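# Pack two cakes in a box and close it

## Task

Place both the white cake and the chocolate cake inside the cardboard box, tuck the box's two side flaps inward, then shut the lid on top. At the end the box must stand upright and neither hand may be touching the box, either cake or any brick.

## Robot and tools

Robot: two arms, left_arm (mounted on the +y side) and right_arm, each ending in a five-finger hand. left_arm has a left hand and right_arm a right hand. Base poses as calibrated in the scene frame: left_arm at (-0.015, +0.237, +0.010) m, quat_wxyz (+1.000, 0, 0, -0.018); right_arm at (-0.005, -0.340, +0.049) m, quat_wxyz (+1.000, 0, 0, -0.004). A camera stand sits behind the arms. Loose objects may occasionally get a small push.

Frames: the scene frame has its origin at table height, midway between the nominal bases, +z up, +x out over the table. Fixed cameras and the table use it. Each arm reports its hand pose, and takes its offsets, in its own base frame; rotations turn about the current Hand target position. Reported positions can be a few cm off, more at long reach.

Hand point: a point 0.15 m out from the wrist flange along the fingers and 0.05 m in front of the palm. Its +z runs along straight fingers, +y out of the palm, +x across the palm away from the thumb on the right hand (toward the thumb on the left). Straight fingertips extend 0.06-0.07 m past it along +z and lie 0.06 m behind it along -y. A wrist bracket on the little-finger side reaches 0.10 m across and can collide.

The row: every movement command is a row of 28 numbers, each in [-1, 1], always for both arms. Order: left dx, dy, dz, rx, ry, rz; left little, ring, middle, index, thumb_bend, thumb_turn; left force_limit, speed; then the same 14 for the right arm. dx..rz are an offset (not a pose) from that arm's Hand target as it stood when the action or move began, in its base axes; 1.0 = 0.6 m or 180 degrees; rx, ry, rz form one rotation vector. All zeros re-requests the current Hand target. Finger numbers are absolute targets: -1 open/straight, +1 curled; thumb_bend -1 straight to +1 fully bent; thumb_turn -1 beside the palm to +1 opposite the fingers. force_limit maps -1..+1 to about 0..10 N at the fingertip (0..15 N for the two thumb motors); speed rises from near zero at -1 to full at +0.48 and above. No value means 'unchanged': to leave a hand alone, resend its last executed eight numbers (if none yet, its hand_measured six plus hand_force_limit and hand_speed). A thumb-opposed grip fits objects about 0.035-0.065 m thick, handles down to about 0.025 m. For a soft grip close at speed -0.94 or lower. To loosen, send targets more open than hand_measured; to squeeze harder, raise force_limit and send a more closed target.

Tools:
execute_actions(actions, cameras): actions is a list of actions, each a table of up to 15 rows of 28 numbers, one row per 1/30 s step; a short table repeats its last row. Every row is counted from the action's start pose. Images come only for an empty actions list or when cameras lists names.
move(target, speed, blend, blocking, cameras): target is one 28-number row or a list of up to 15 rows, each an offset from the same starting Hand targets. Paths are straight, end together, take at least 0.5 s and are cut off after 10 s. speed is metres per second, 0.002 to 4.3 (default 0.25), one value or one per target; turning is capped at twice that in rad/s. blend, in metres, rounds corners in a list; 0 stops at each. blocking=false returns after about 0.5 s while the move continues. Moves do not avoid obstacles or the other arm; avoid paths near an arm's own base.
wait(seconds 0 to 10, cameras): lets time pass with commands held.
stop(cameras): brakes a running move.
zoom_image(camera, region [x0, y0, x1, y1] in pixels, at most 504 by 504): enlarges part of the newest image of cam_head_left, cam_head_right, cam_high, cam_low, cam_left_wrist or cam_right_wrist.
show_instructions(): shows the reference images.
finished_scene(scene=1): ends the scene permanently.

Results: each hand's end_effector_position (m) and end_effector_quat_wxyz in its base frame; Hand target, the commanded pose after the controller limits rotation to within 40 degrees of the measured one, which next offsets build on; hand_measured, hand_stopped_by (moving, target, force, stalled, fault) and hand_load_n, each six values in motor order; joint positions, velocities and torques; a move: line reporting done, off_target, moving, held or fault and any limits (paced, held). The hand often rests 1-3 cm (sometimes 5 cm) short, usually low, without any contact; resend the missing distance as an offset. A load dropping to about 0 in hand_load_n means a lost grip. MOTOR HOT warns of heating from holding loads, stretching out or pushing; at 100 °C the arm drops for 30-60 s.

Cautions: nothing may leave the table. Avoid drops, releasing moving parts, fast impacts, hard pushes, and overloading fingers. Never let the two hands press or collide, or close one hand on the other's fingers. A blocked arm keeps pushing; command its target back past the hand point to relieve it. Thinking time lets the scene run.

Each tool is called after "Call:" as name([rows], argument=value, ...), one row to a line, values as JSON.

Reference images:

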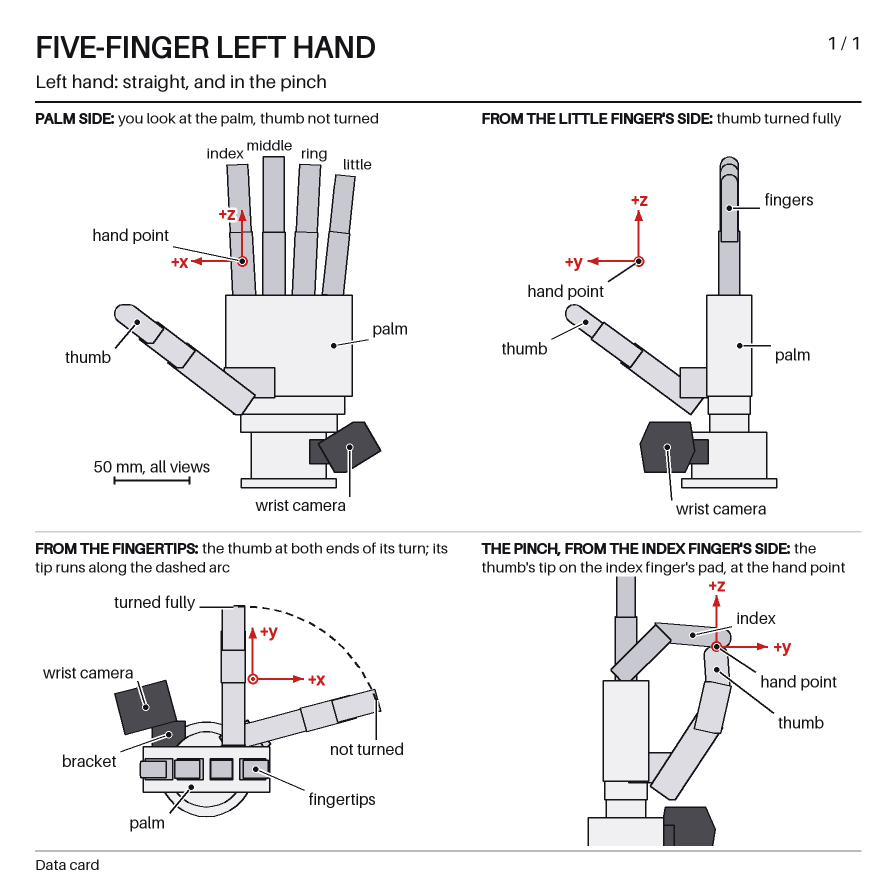

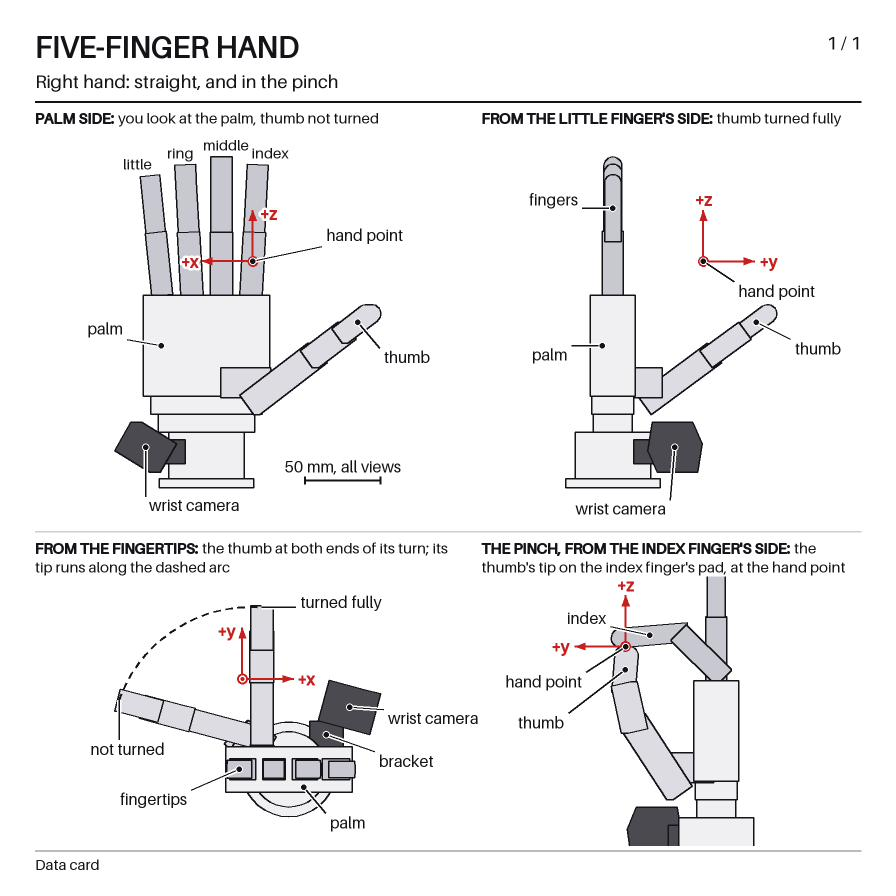

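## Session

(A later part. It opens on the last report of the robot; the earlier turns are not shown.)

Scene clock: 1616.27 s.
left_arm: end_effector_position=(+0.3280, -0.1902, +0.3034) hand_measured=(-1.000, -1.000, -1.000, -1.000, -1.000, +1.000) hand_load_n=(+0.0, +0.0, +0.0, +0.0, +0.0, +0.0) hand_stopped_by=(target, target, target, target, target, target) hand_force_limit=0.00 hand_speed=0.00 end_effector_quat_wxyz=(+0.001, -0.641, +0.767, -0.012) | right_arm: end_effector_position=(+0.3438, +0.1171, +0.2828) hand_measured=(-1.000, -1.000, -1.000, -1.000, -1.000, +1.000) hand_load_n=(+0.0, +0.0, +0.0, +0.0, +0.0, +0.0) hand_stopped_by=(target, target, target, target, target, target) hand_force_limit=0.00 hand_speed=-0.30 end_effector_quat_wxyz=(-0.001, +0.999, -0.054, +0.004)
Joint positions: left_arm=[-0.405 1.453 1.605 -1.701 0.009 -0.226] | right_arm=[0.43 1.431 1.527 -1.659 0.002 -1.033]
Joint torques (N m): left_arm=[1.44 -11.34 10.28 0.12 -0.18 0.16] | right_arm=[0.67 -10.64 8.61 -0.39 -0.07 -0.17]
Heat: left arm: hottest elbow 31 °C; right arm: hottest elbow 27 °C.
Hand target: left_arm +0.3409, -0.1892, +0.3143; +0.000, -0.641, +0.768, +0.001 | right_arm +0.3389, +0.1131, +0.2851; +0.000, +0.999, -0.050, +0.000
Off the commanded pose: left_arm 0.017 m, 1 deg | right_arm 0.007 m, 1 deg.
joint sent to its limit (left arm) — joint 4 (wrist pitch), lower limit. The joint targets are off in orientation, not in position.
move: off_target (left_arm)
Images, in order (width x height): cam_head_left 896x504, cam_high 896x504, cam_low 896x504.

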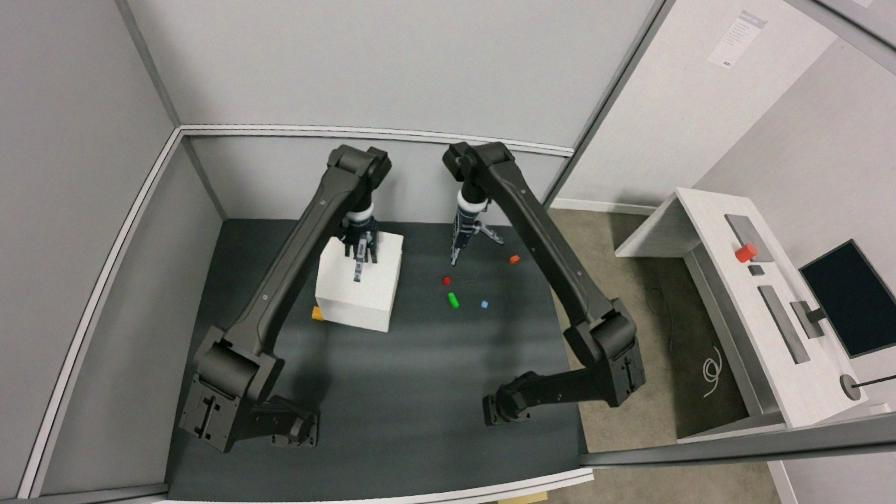

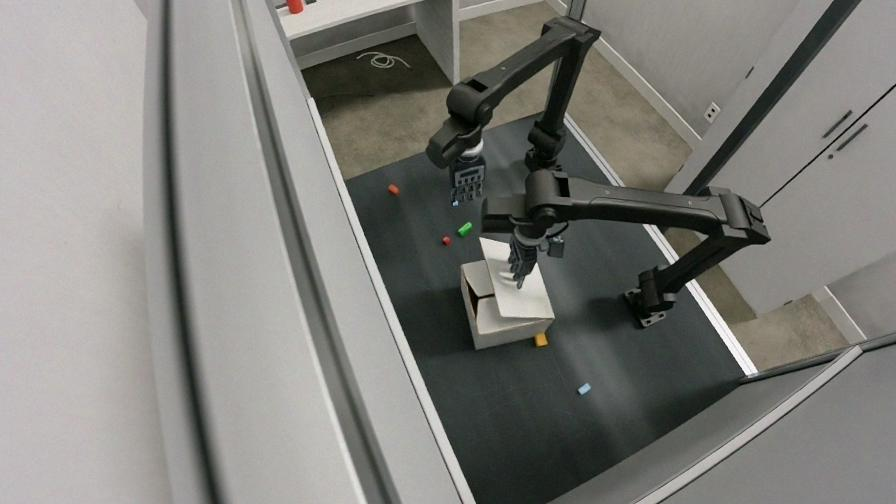

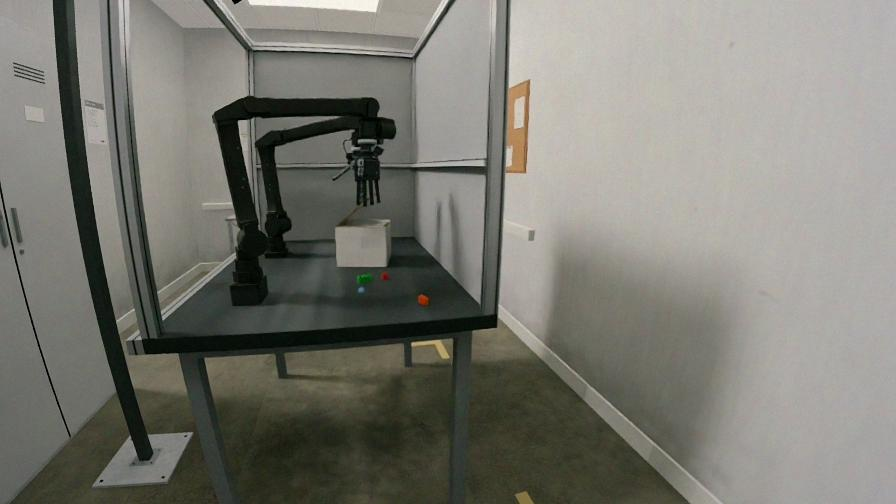

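Call:
move([
  [0.0585,-0.011,-0.077,0.0,0.0,0.0,-1,-1,-1,-1,-1,1,0,0, 0,0,0,0,0,0.0,-1,-1,-1,-1,-1,1,0,-0.3],
  [0.0835,-0.016,-0.135,0,0,0,-1,-1,-1,-1,-1,1,0,0, 0,0,0,0,0,0.0,-1,-1,-1,-1,-1,1,0,-0.3],
], speed=[0.06,0.05], blend=0.01, cameras=["cam_head_left","cam_high","cam_low"])

Call:
zoom_image(camera="cam_head_left", region=[230, 200, 430, 400])

Call:
zoom_image(camera="cam_low", region=[260, 160, 420, 300])

Call:
zoom_image(camera="cam_high", region=[430, 190, 720, 430])

Scene clock: 1625.67 s.
left_arm: end_effector_position=(+0.3827, -0.2025, +0.2414) hand_measured=(-1.000, -1.000, -1.000, -1.000, -1.000, +1.000) hand_load_n=(+0.0, +0.0, +0.5, +0.0, +0.0, +0.0) hand_stopped_by=(target, target, target, target, target, target) hand_force_limit=0.00 hand_speed=0.00 end_effector_quat_wxyz=(+0.000, -0.641, +0.768, -0.003) | right_arm: end_effector_position=(+0.3438, +0.1171, +0.2828) hand_measured=(-1.000, -1.000, -1.000, -1.000, -1.000, +1.000) hand_load_n=(+0.0, +0.0, +0.0, +0.0, +0.0, +0.0) hand_stopped_by=(target, target, target, target, target, target) hand_force_limit=0.00 hand_speed=-0.30 end_effector_quat_wxyz=(-0.001, +0.999, -0.054, +0.004)
Joint positions: left_arm=[-0.386 1.598 1.605 -1.572 0.002 -0.207] | right_arm=[0.43 1.431 1.527 -1.659 0.002 -1.033]
Joint torques (N m): left_arm=[1.32 -13.1 7.2 0.59 -0.17 0.18] | right_arm=[0.44 -10.52 8.55 -0.28 -0.05 -0.16]
Heat: left arm: hottest elbow 32 °C; right arm: hottest elbow 27 °C.
Hand target: left_arm +0.3912, -0.1988, +0.2333; +0.000, -0.641, +0.768, +0.000 | right_arm +0.3389, +0.1131, +0.2851; +0.000, +0.999, -0.050, +0.000
Off the commanded pose: left_arm 0.012 m, 0 deg | right_arm 0.007 m, 1 deg.
move: off_target (left_arm)
Images, in order (width x height): cam_head_left 896x504, cam_high 896x504, cam_low 896x504.

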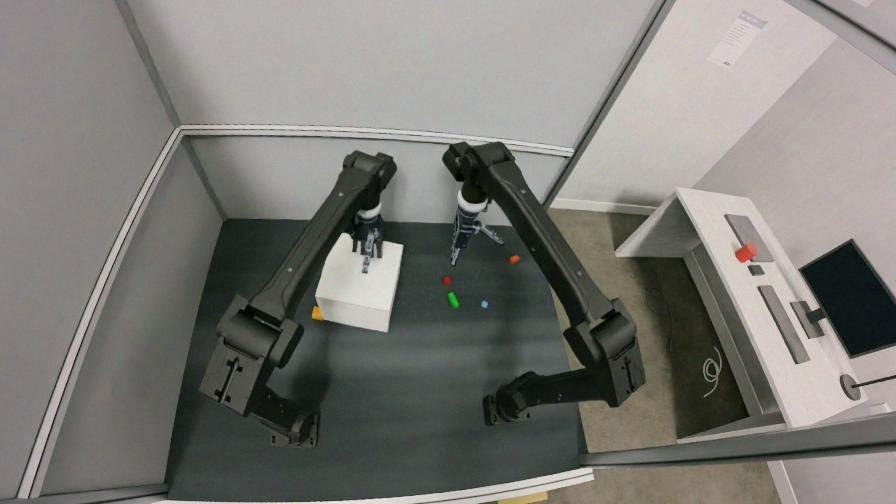

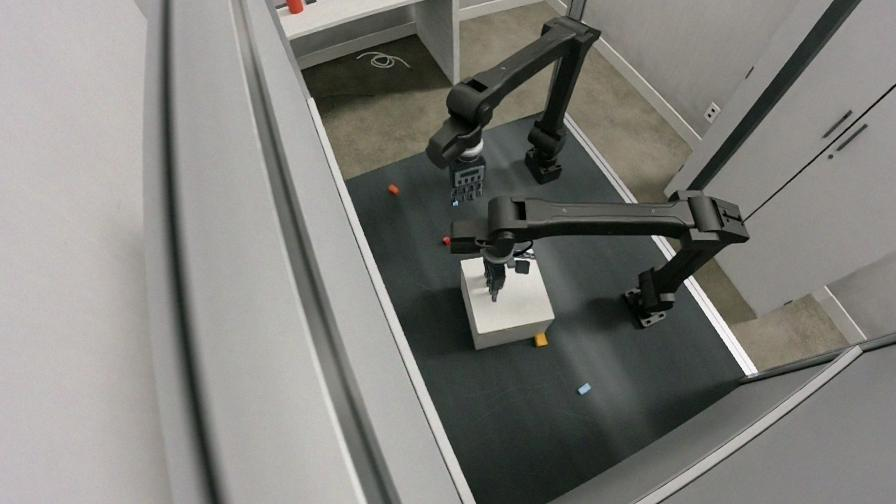

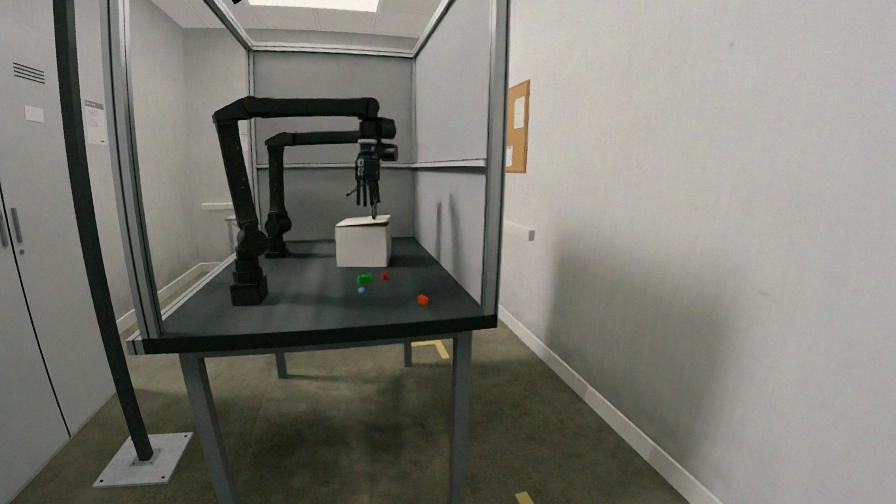

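Scaled by 2.520.

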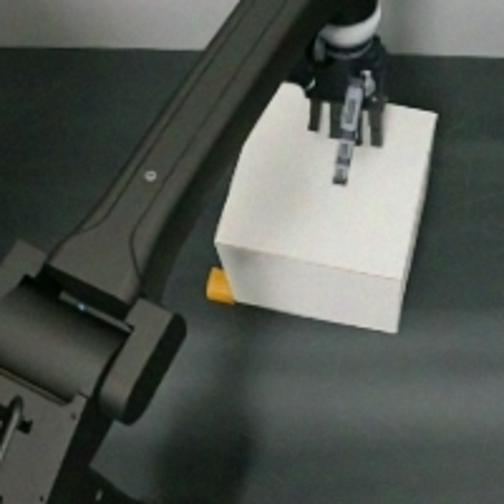

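Scaled by 3.150.

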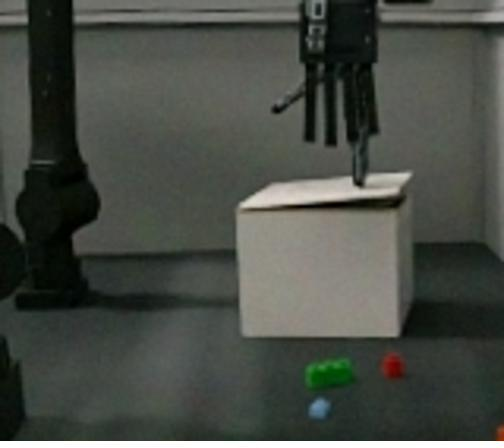

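Scaled by 1.738.

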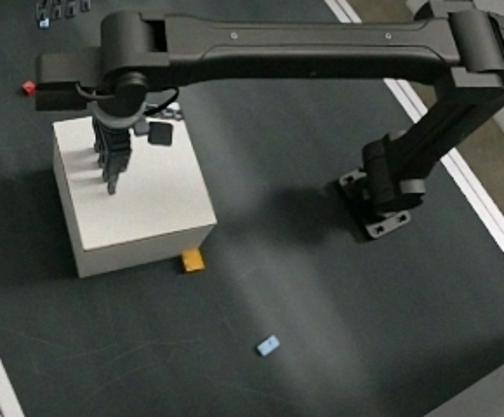

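Call:
move([
  [0.01,-0.002,-0.05,0.0,0.0,0.0,-1,-1,-1,-1,-1,1,0,0, 0,0,0,0,0,0.0,-1,-1,-1,-1,-1,1,0,-0.3],
], speed=[0.04], cameras=["cam_high","cam_low"])

Call:
zoom_image(camera="cam_low", region=[300, 180, 420, 280])

Call:
zoom_image(camera="cam_high", region=[430, 220, 600, 380])

Scene clock: 1632.03 s.
left_arm: end_effector_position=(+0.3896, -0.2046, +0.2253) hand_measured=(-1.000, -1.000, -1.000, -1.000, -1.000, +1.000) hand_load_n=(+0.0, +0.0, -2.5, +0.0, +0.0, +0.0) hand_stopped_by=(target, target, target, target, target, target) hand_force_limit=0.00 hand_speed=0.00 end_effector_quat_wxyz=(+0.004, -0.640, +0.768, -0.009) | right_arm: end_effector_position=(+0.3438, +0.1171, +0.2828) hand_measured=(-1.000, -1.000, -1.000, -1.000, -1.000, +1.000) hand_load_n=(+0.0, +0.0, +0.0, +0.0, +0.0, +0.0) hand_stopped_by=(target, target, target, target, target, target) hand_force_limit=0.00 hand_speed=-0.30 end_effector_quat_wxyz=(-0.001, +0.999, -0.054, +0.004)
Joint positions: left_arm=[-0.385 1.608 1.576 -1.52 0.002 -0.203] | right_arm=[0.43 1.431 1.527 -1.659 0.002 -1.033]
Joint torques (N m): left_arm=[0.97 -12.63 5.42 1.25 -0.16 0.2] | right_arm=[0.56 -10.58 8.59 -0.31 -0.05 -0.16]
Heat: left arm: hottest elbow 31 °C; right arm: hottest elbow 27 °C.
Hand target: left_arm +0.3971, -0.2000, +0.2033; +0.000, -0.641, +0.768, +0.001 | right_arm +0.3389, +0.1131, +0.2851; +0.000, +0.999, -0.050, +0.000
Off the commanded pose: left_arm 0.024 m, 1 deg | right_arm 0.007 m, 1 deg.
move: off_target (left_arm)
Images, in order (width x height): cam_high 896x504, cam_low 896x504.

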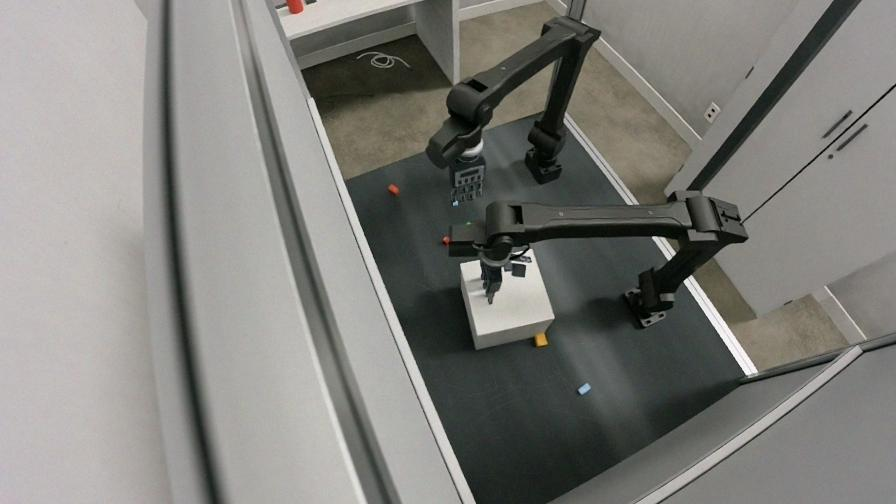

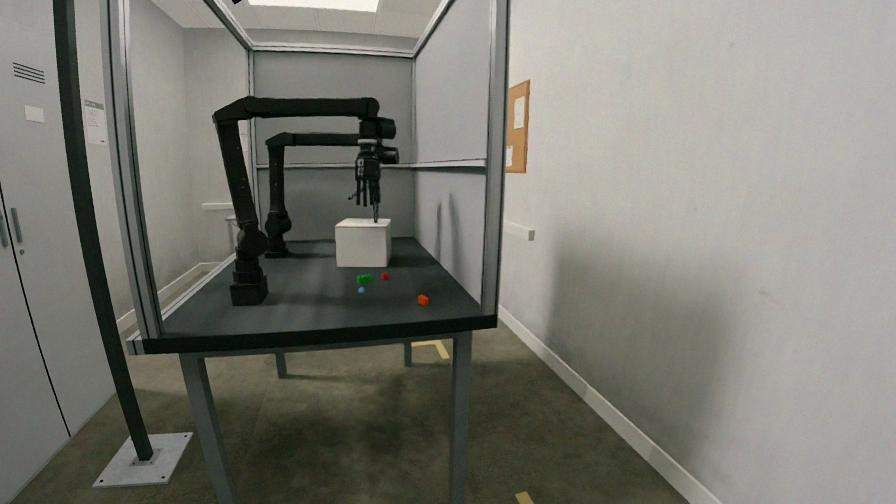

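Scaled by 4.200.

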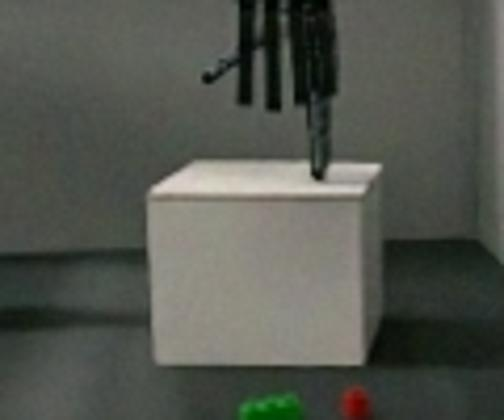

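Scaled by 2.965.

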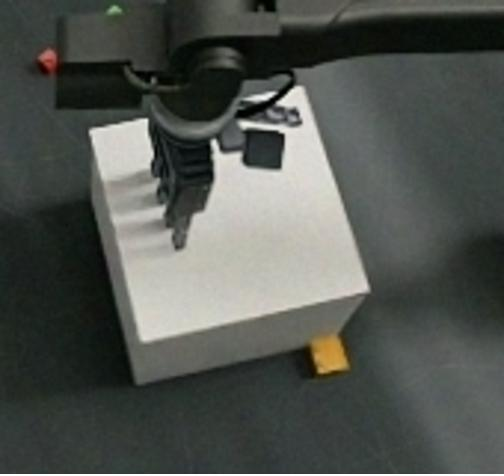

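Call:
move([
  [-0.005,0.0,0.2,0.0,0.0,0.0,-1,-1,-1,-1,-1,1,0,0, 0,0,0,0,0,0.0,-1,-1,-1,-1,-1,1,0,-0.3],
  [-0.15,0.35,0.22,0.0,0.0,0.0,-1,-1,-1,-1,-1,1,0,0, 0,0,0,0,0,0.0,-1,-1,-1,-1,-1,1,0,-0.3],
], speed=[0.06,0.15], cameras=["all"])

Call:
zoom_image(camera="cam_low", region=[300, 180, 420, 280])

Call:
zoom_image(camera="cam_high", region=[430, 220, 600, 380])

Call:
zoom_image(camera="cam_head_left", region=[290, 210, 430, 350])

Scene clock: 1647.43 s.
left_arm: end_effector_position=(+0.3137, +0.0064, +0.3346) hand_measured=(-1.000, -1.000, -1.000, -1.000, -1.000, +1.000) hand_load_n=(+0.0, +0.0, +0.0, +0.0, +0.0, +0.0) hand_stopped_by=(target, target, target, target, target, target) hand_force_limit=0.00 hand_speed=0.00 end_effector_quat_wxyz=(+0.050, -0.641, +0.764, -0.042) | right_arm: end_effector_position=(+0.3438, +0.1171, +0.2828) hand_measured=(-1.000, -1.000, -1.000, -1.000, -1.000, +1.000) hand_load_n=(+0.0, +0.0, +0.0, +0.0, +0.0, +0.0) hand_stopped_by=(target, target, target, target, target, target) hand_force_limit=0.00 hand_speed=-0.30 end_effector_quat_wxyz=(-0.001, +0.999, -0.054, +0.004)
Joint positions: left_arm=[0.076 1.269 1.525 -1.696 0.009 0.249] | right_arm=[0.43 1.431 1.527 -1.659 0.002 -1.033]
Joint torques (N m): left_arm=[1.26 -9.64 6.26 0.18 -0.15 0.25] | right_arm=[0.5 -10.7 8.59 -0.34 -0.06 -0.16]
Heat: left arm: hottest elbow 31 °C; right arm: hottest elbow 27 °C.
Hand target: left_arm +0.3071, +0.0100, +0.3352; +0.000, -0.641, +0.768, +0.000 | right_arm +0.3389, +0.1131, +0.2851; +0.000, +0.999, -0.050, +0.000
Off the commanded pose: left_arm 0.007 m, 8 deg | right_arm 0.007 m, 1 deg.
joint sent to its limit (left arm) — joint 4 (wrist pitch), lower limit. The joint targets are off in orientation, not in position.
move: off_target (left_arm)

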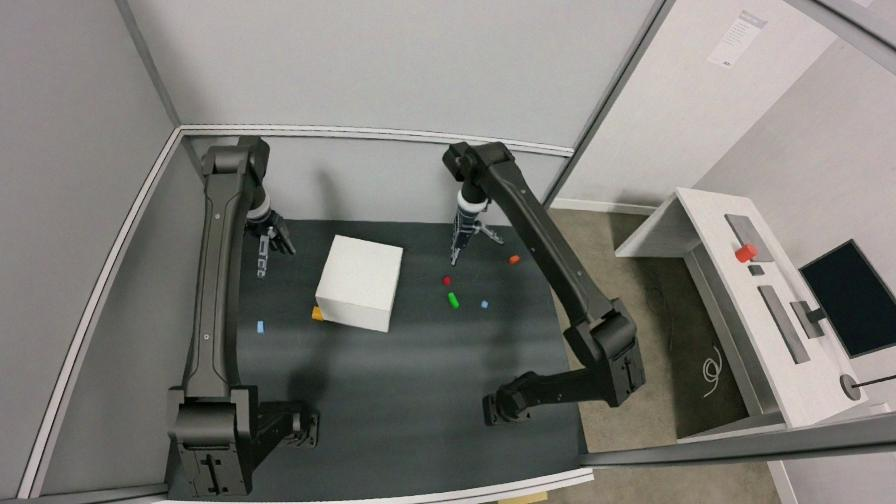

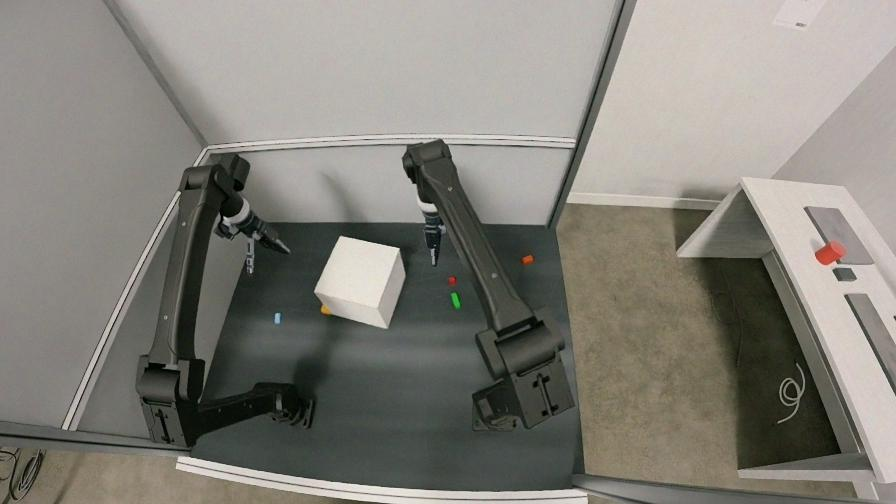

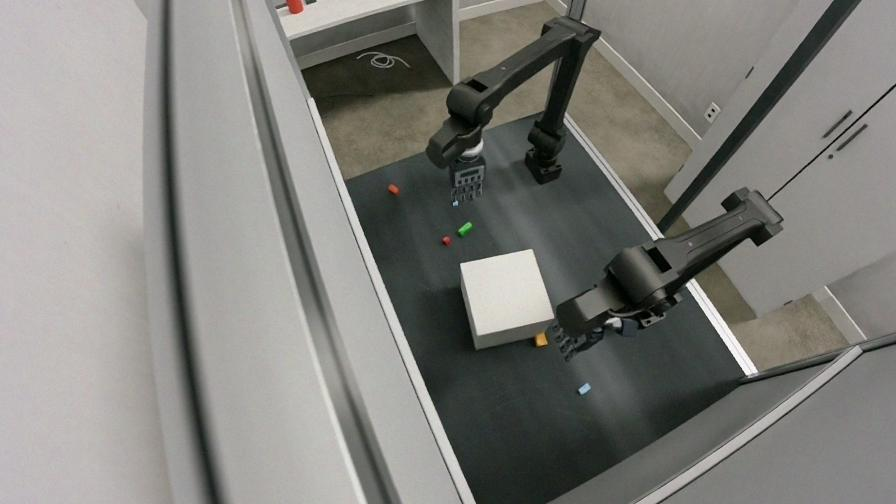

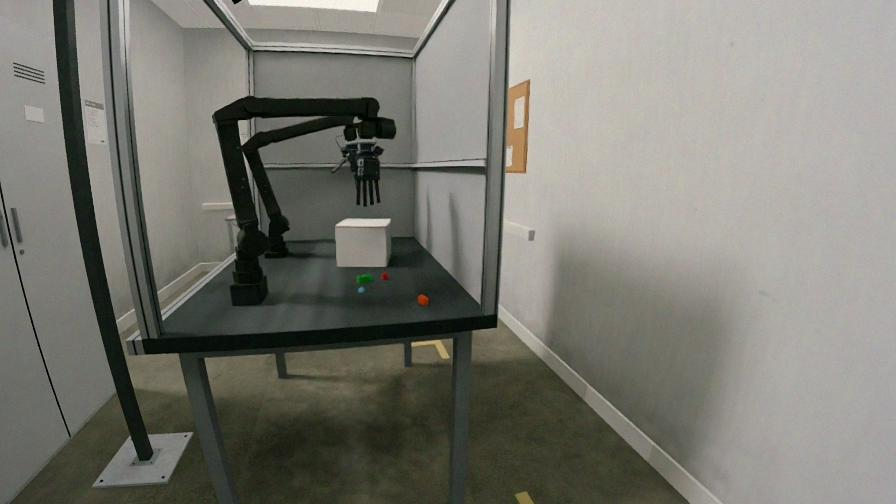

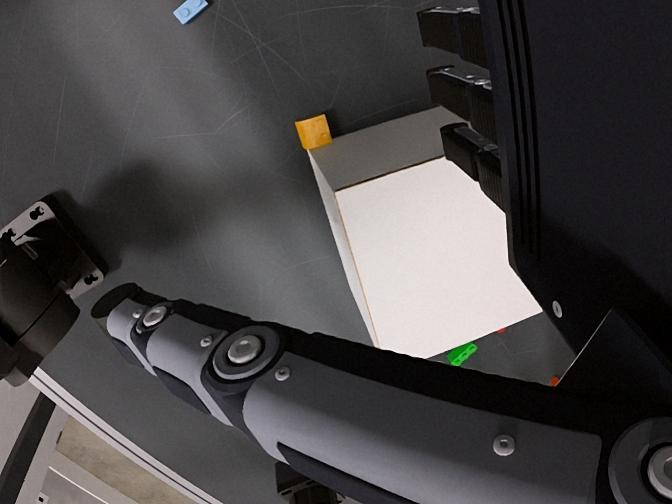

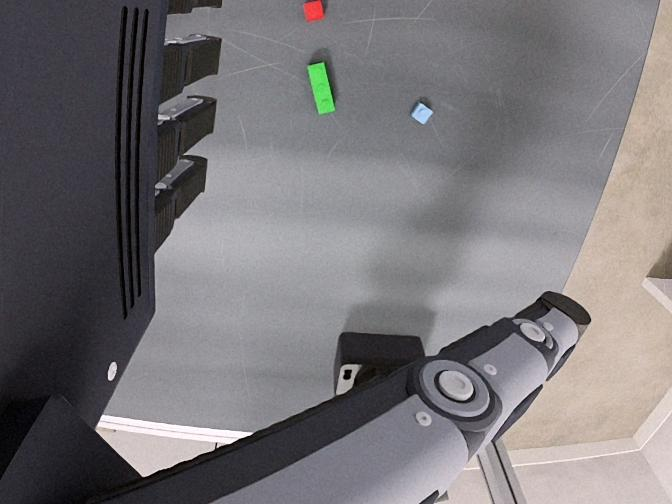

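Scaled by 4.200.

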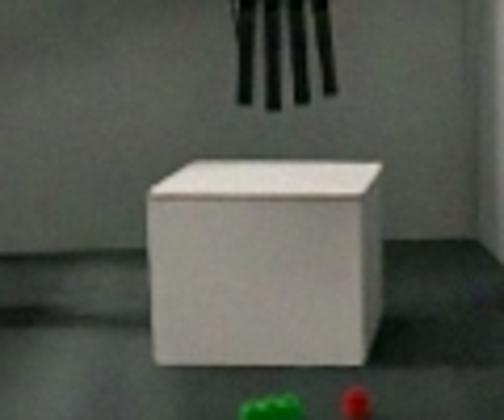

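Scaled by 2.965.

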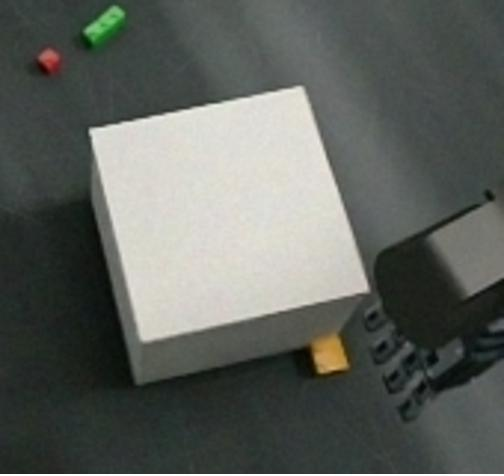

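Scaled by 3.600.

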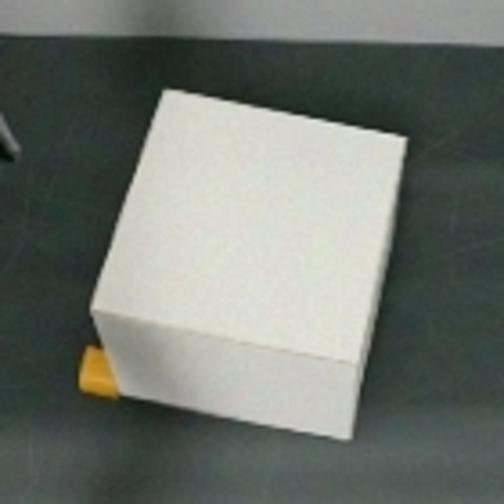

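Call:
wait(seconds=1, cameras=["cam_low"])

Call:
finished_scene()

Scene clock: 1651.60 s.
left_arm: end_effector_position=(+0.3137, +0.0065, +0.3346) hand_measured=(-1.000, -1.000, -1.000, -1.000, -1.000, +1.000) hand_load_n=(+0.0, +0.5, +0.0, +0.0, +0.0, +0.0) hand_stopped_by=(target, target, target, target, target, target) hand_force_limit=0.00 hand_speed=0.00 end_effector_quat_wxyz=(+0.050, -0.641, +0.765, -0.042) | right_arm: end_effector_position=(+0.3438, +0.1171, +0.2828) hand_measured=(-1.000, -1.000, -1.000, -1.000, -1.000, +1.000) hand_load_n=(+0.0, +0.0, +0.0, +0.0, +0.0, +0.0) hand_stopped_by=(target, target, target, target, target, target) hand_force_limit=0.00 hand_speed=-0.30 end_effector_quat_wxyz=(-0.001, +0.999, -0.054, +0.004)
Joint positions: left_arm=[0.076 1.269 1.525 -1.696 0.009 0.25] | right_arm=[0.43 1.431 1.527 -1.659 0.002 -1.033]
Joint torques (N m): left_arm=[1.08 -10.34 6.27 0.03 -0.22 0.22] | right_arm=[0.5 -10.46 8.68 -0.29 -0.04 -0.15]
Heat: left arm: hottest elbow 30 °C; right arm: hottest elbow 27 °C.
Hand target: left_arm +0.3071, +0.0100, +0.3352; +0.000, -0.641, +0.768, +0.000 | right_arm +0.3389, +0.1131, +0.2851; +0.000, +0.999, -0.050, +0.000
Off the commanded pose: left_arm 0.007 m, 8 deg | right_arm 0.007 m, 1 deg.
wait: 1.00 s; at rest from the start
Images, in order (width x height): cam_low 896x504.

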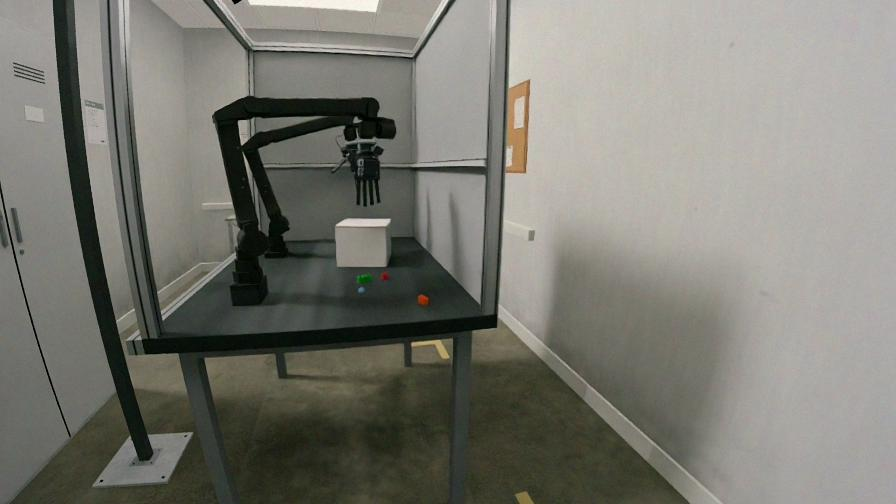

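The scene is finished: the task was done.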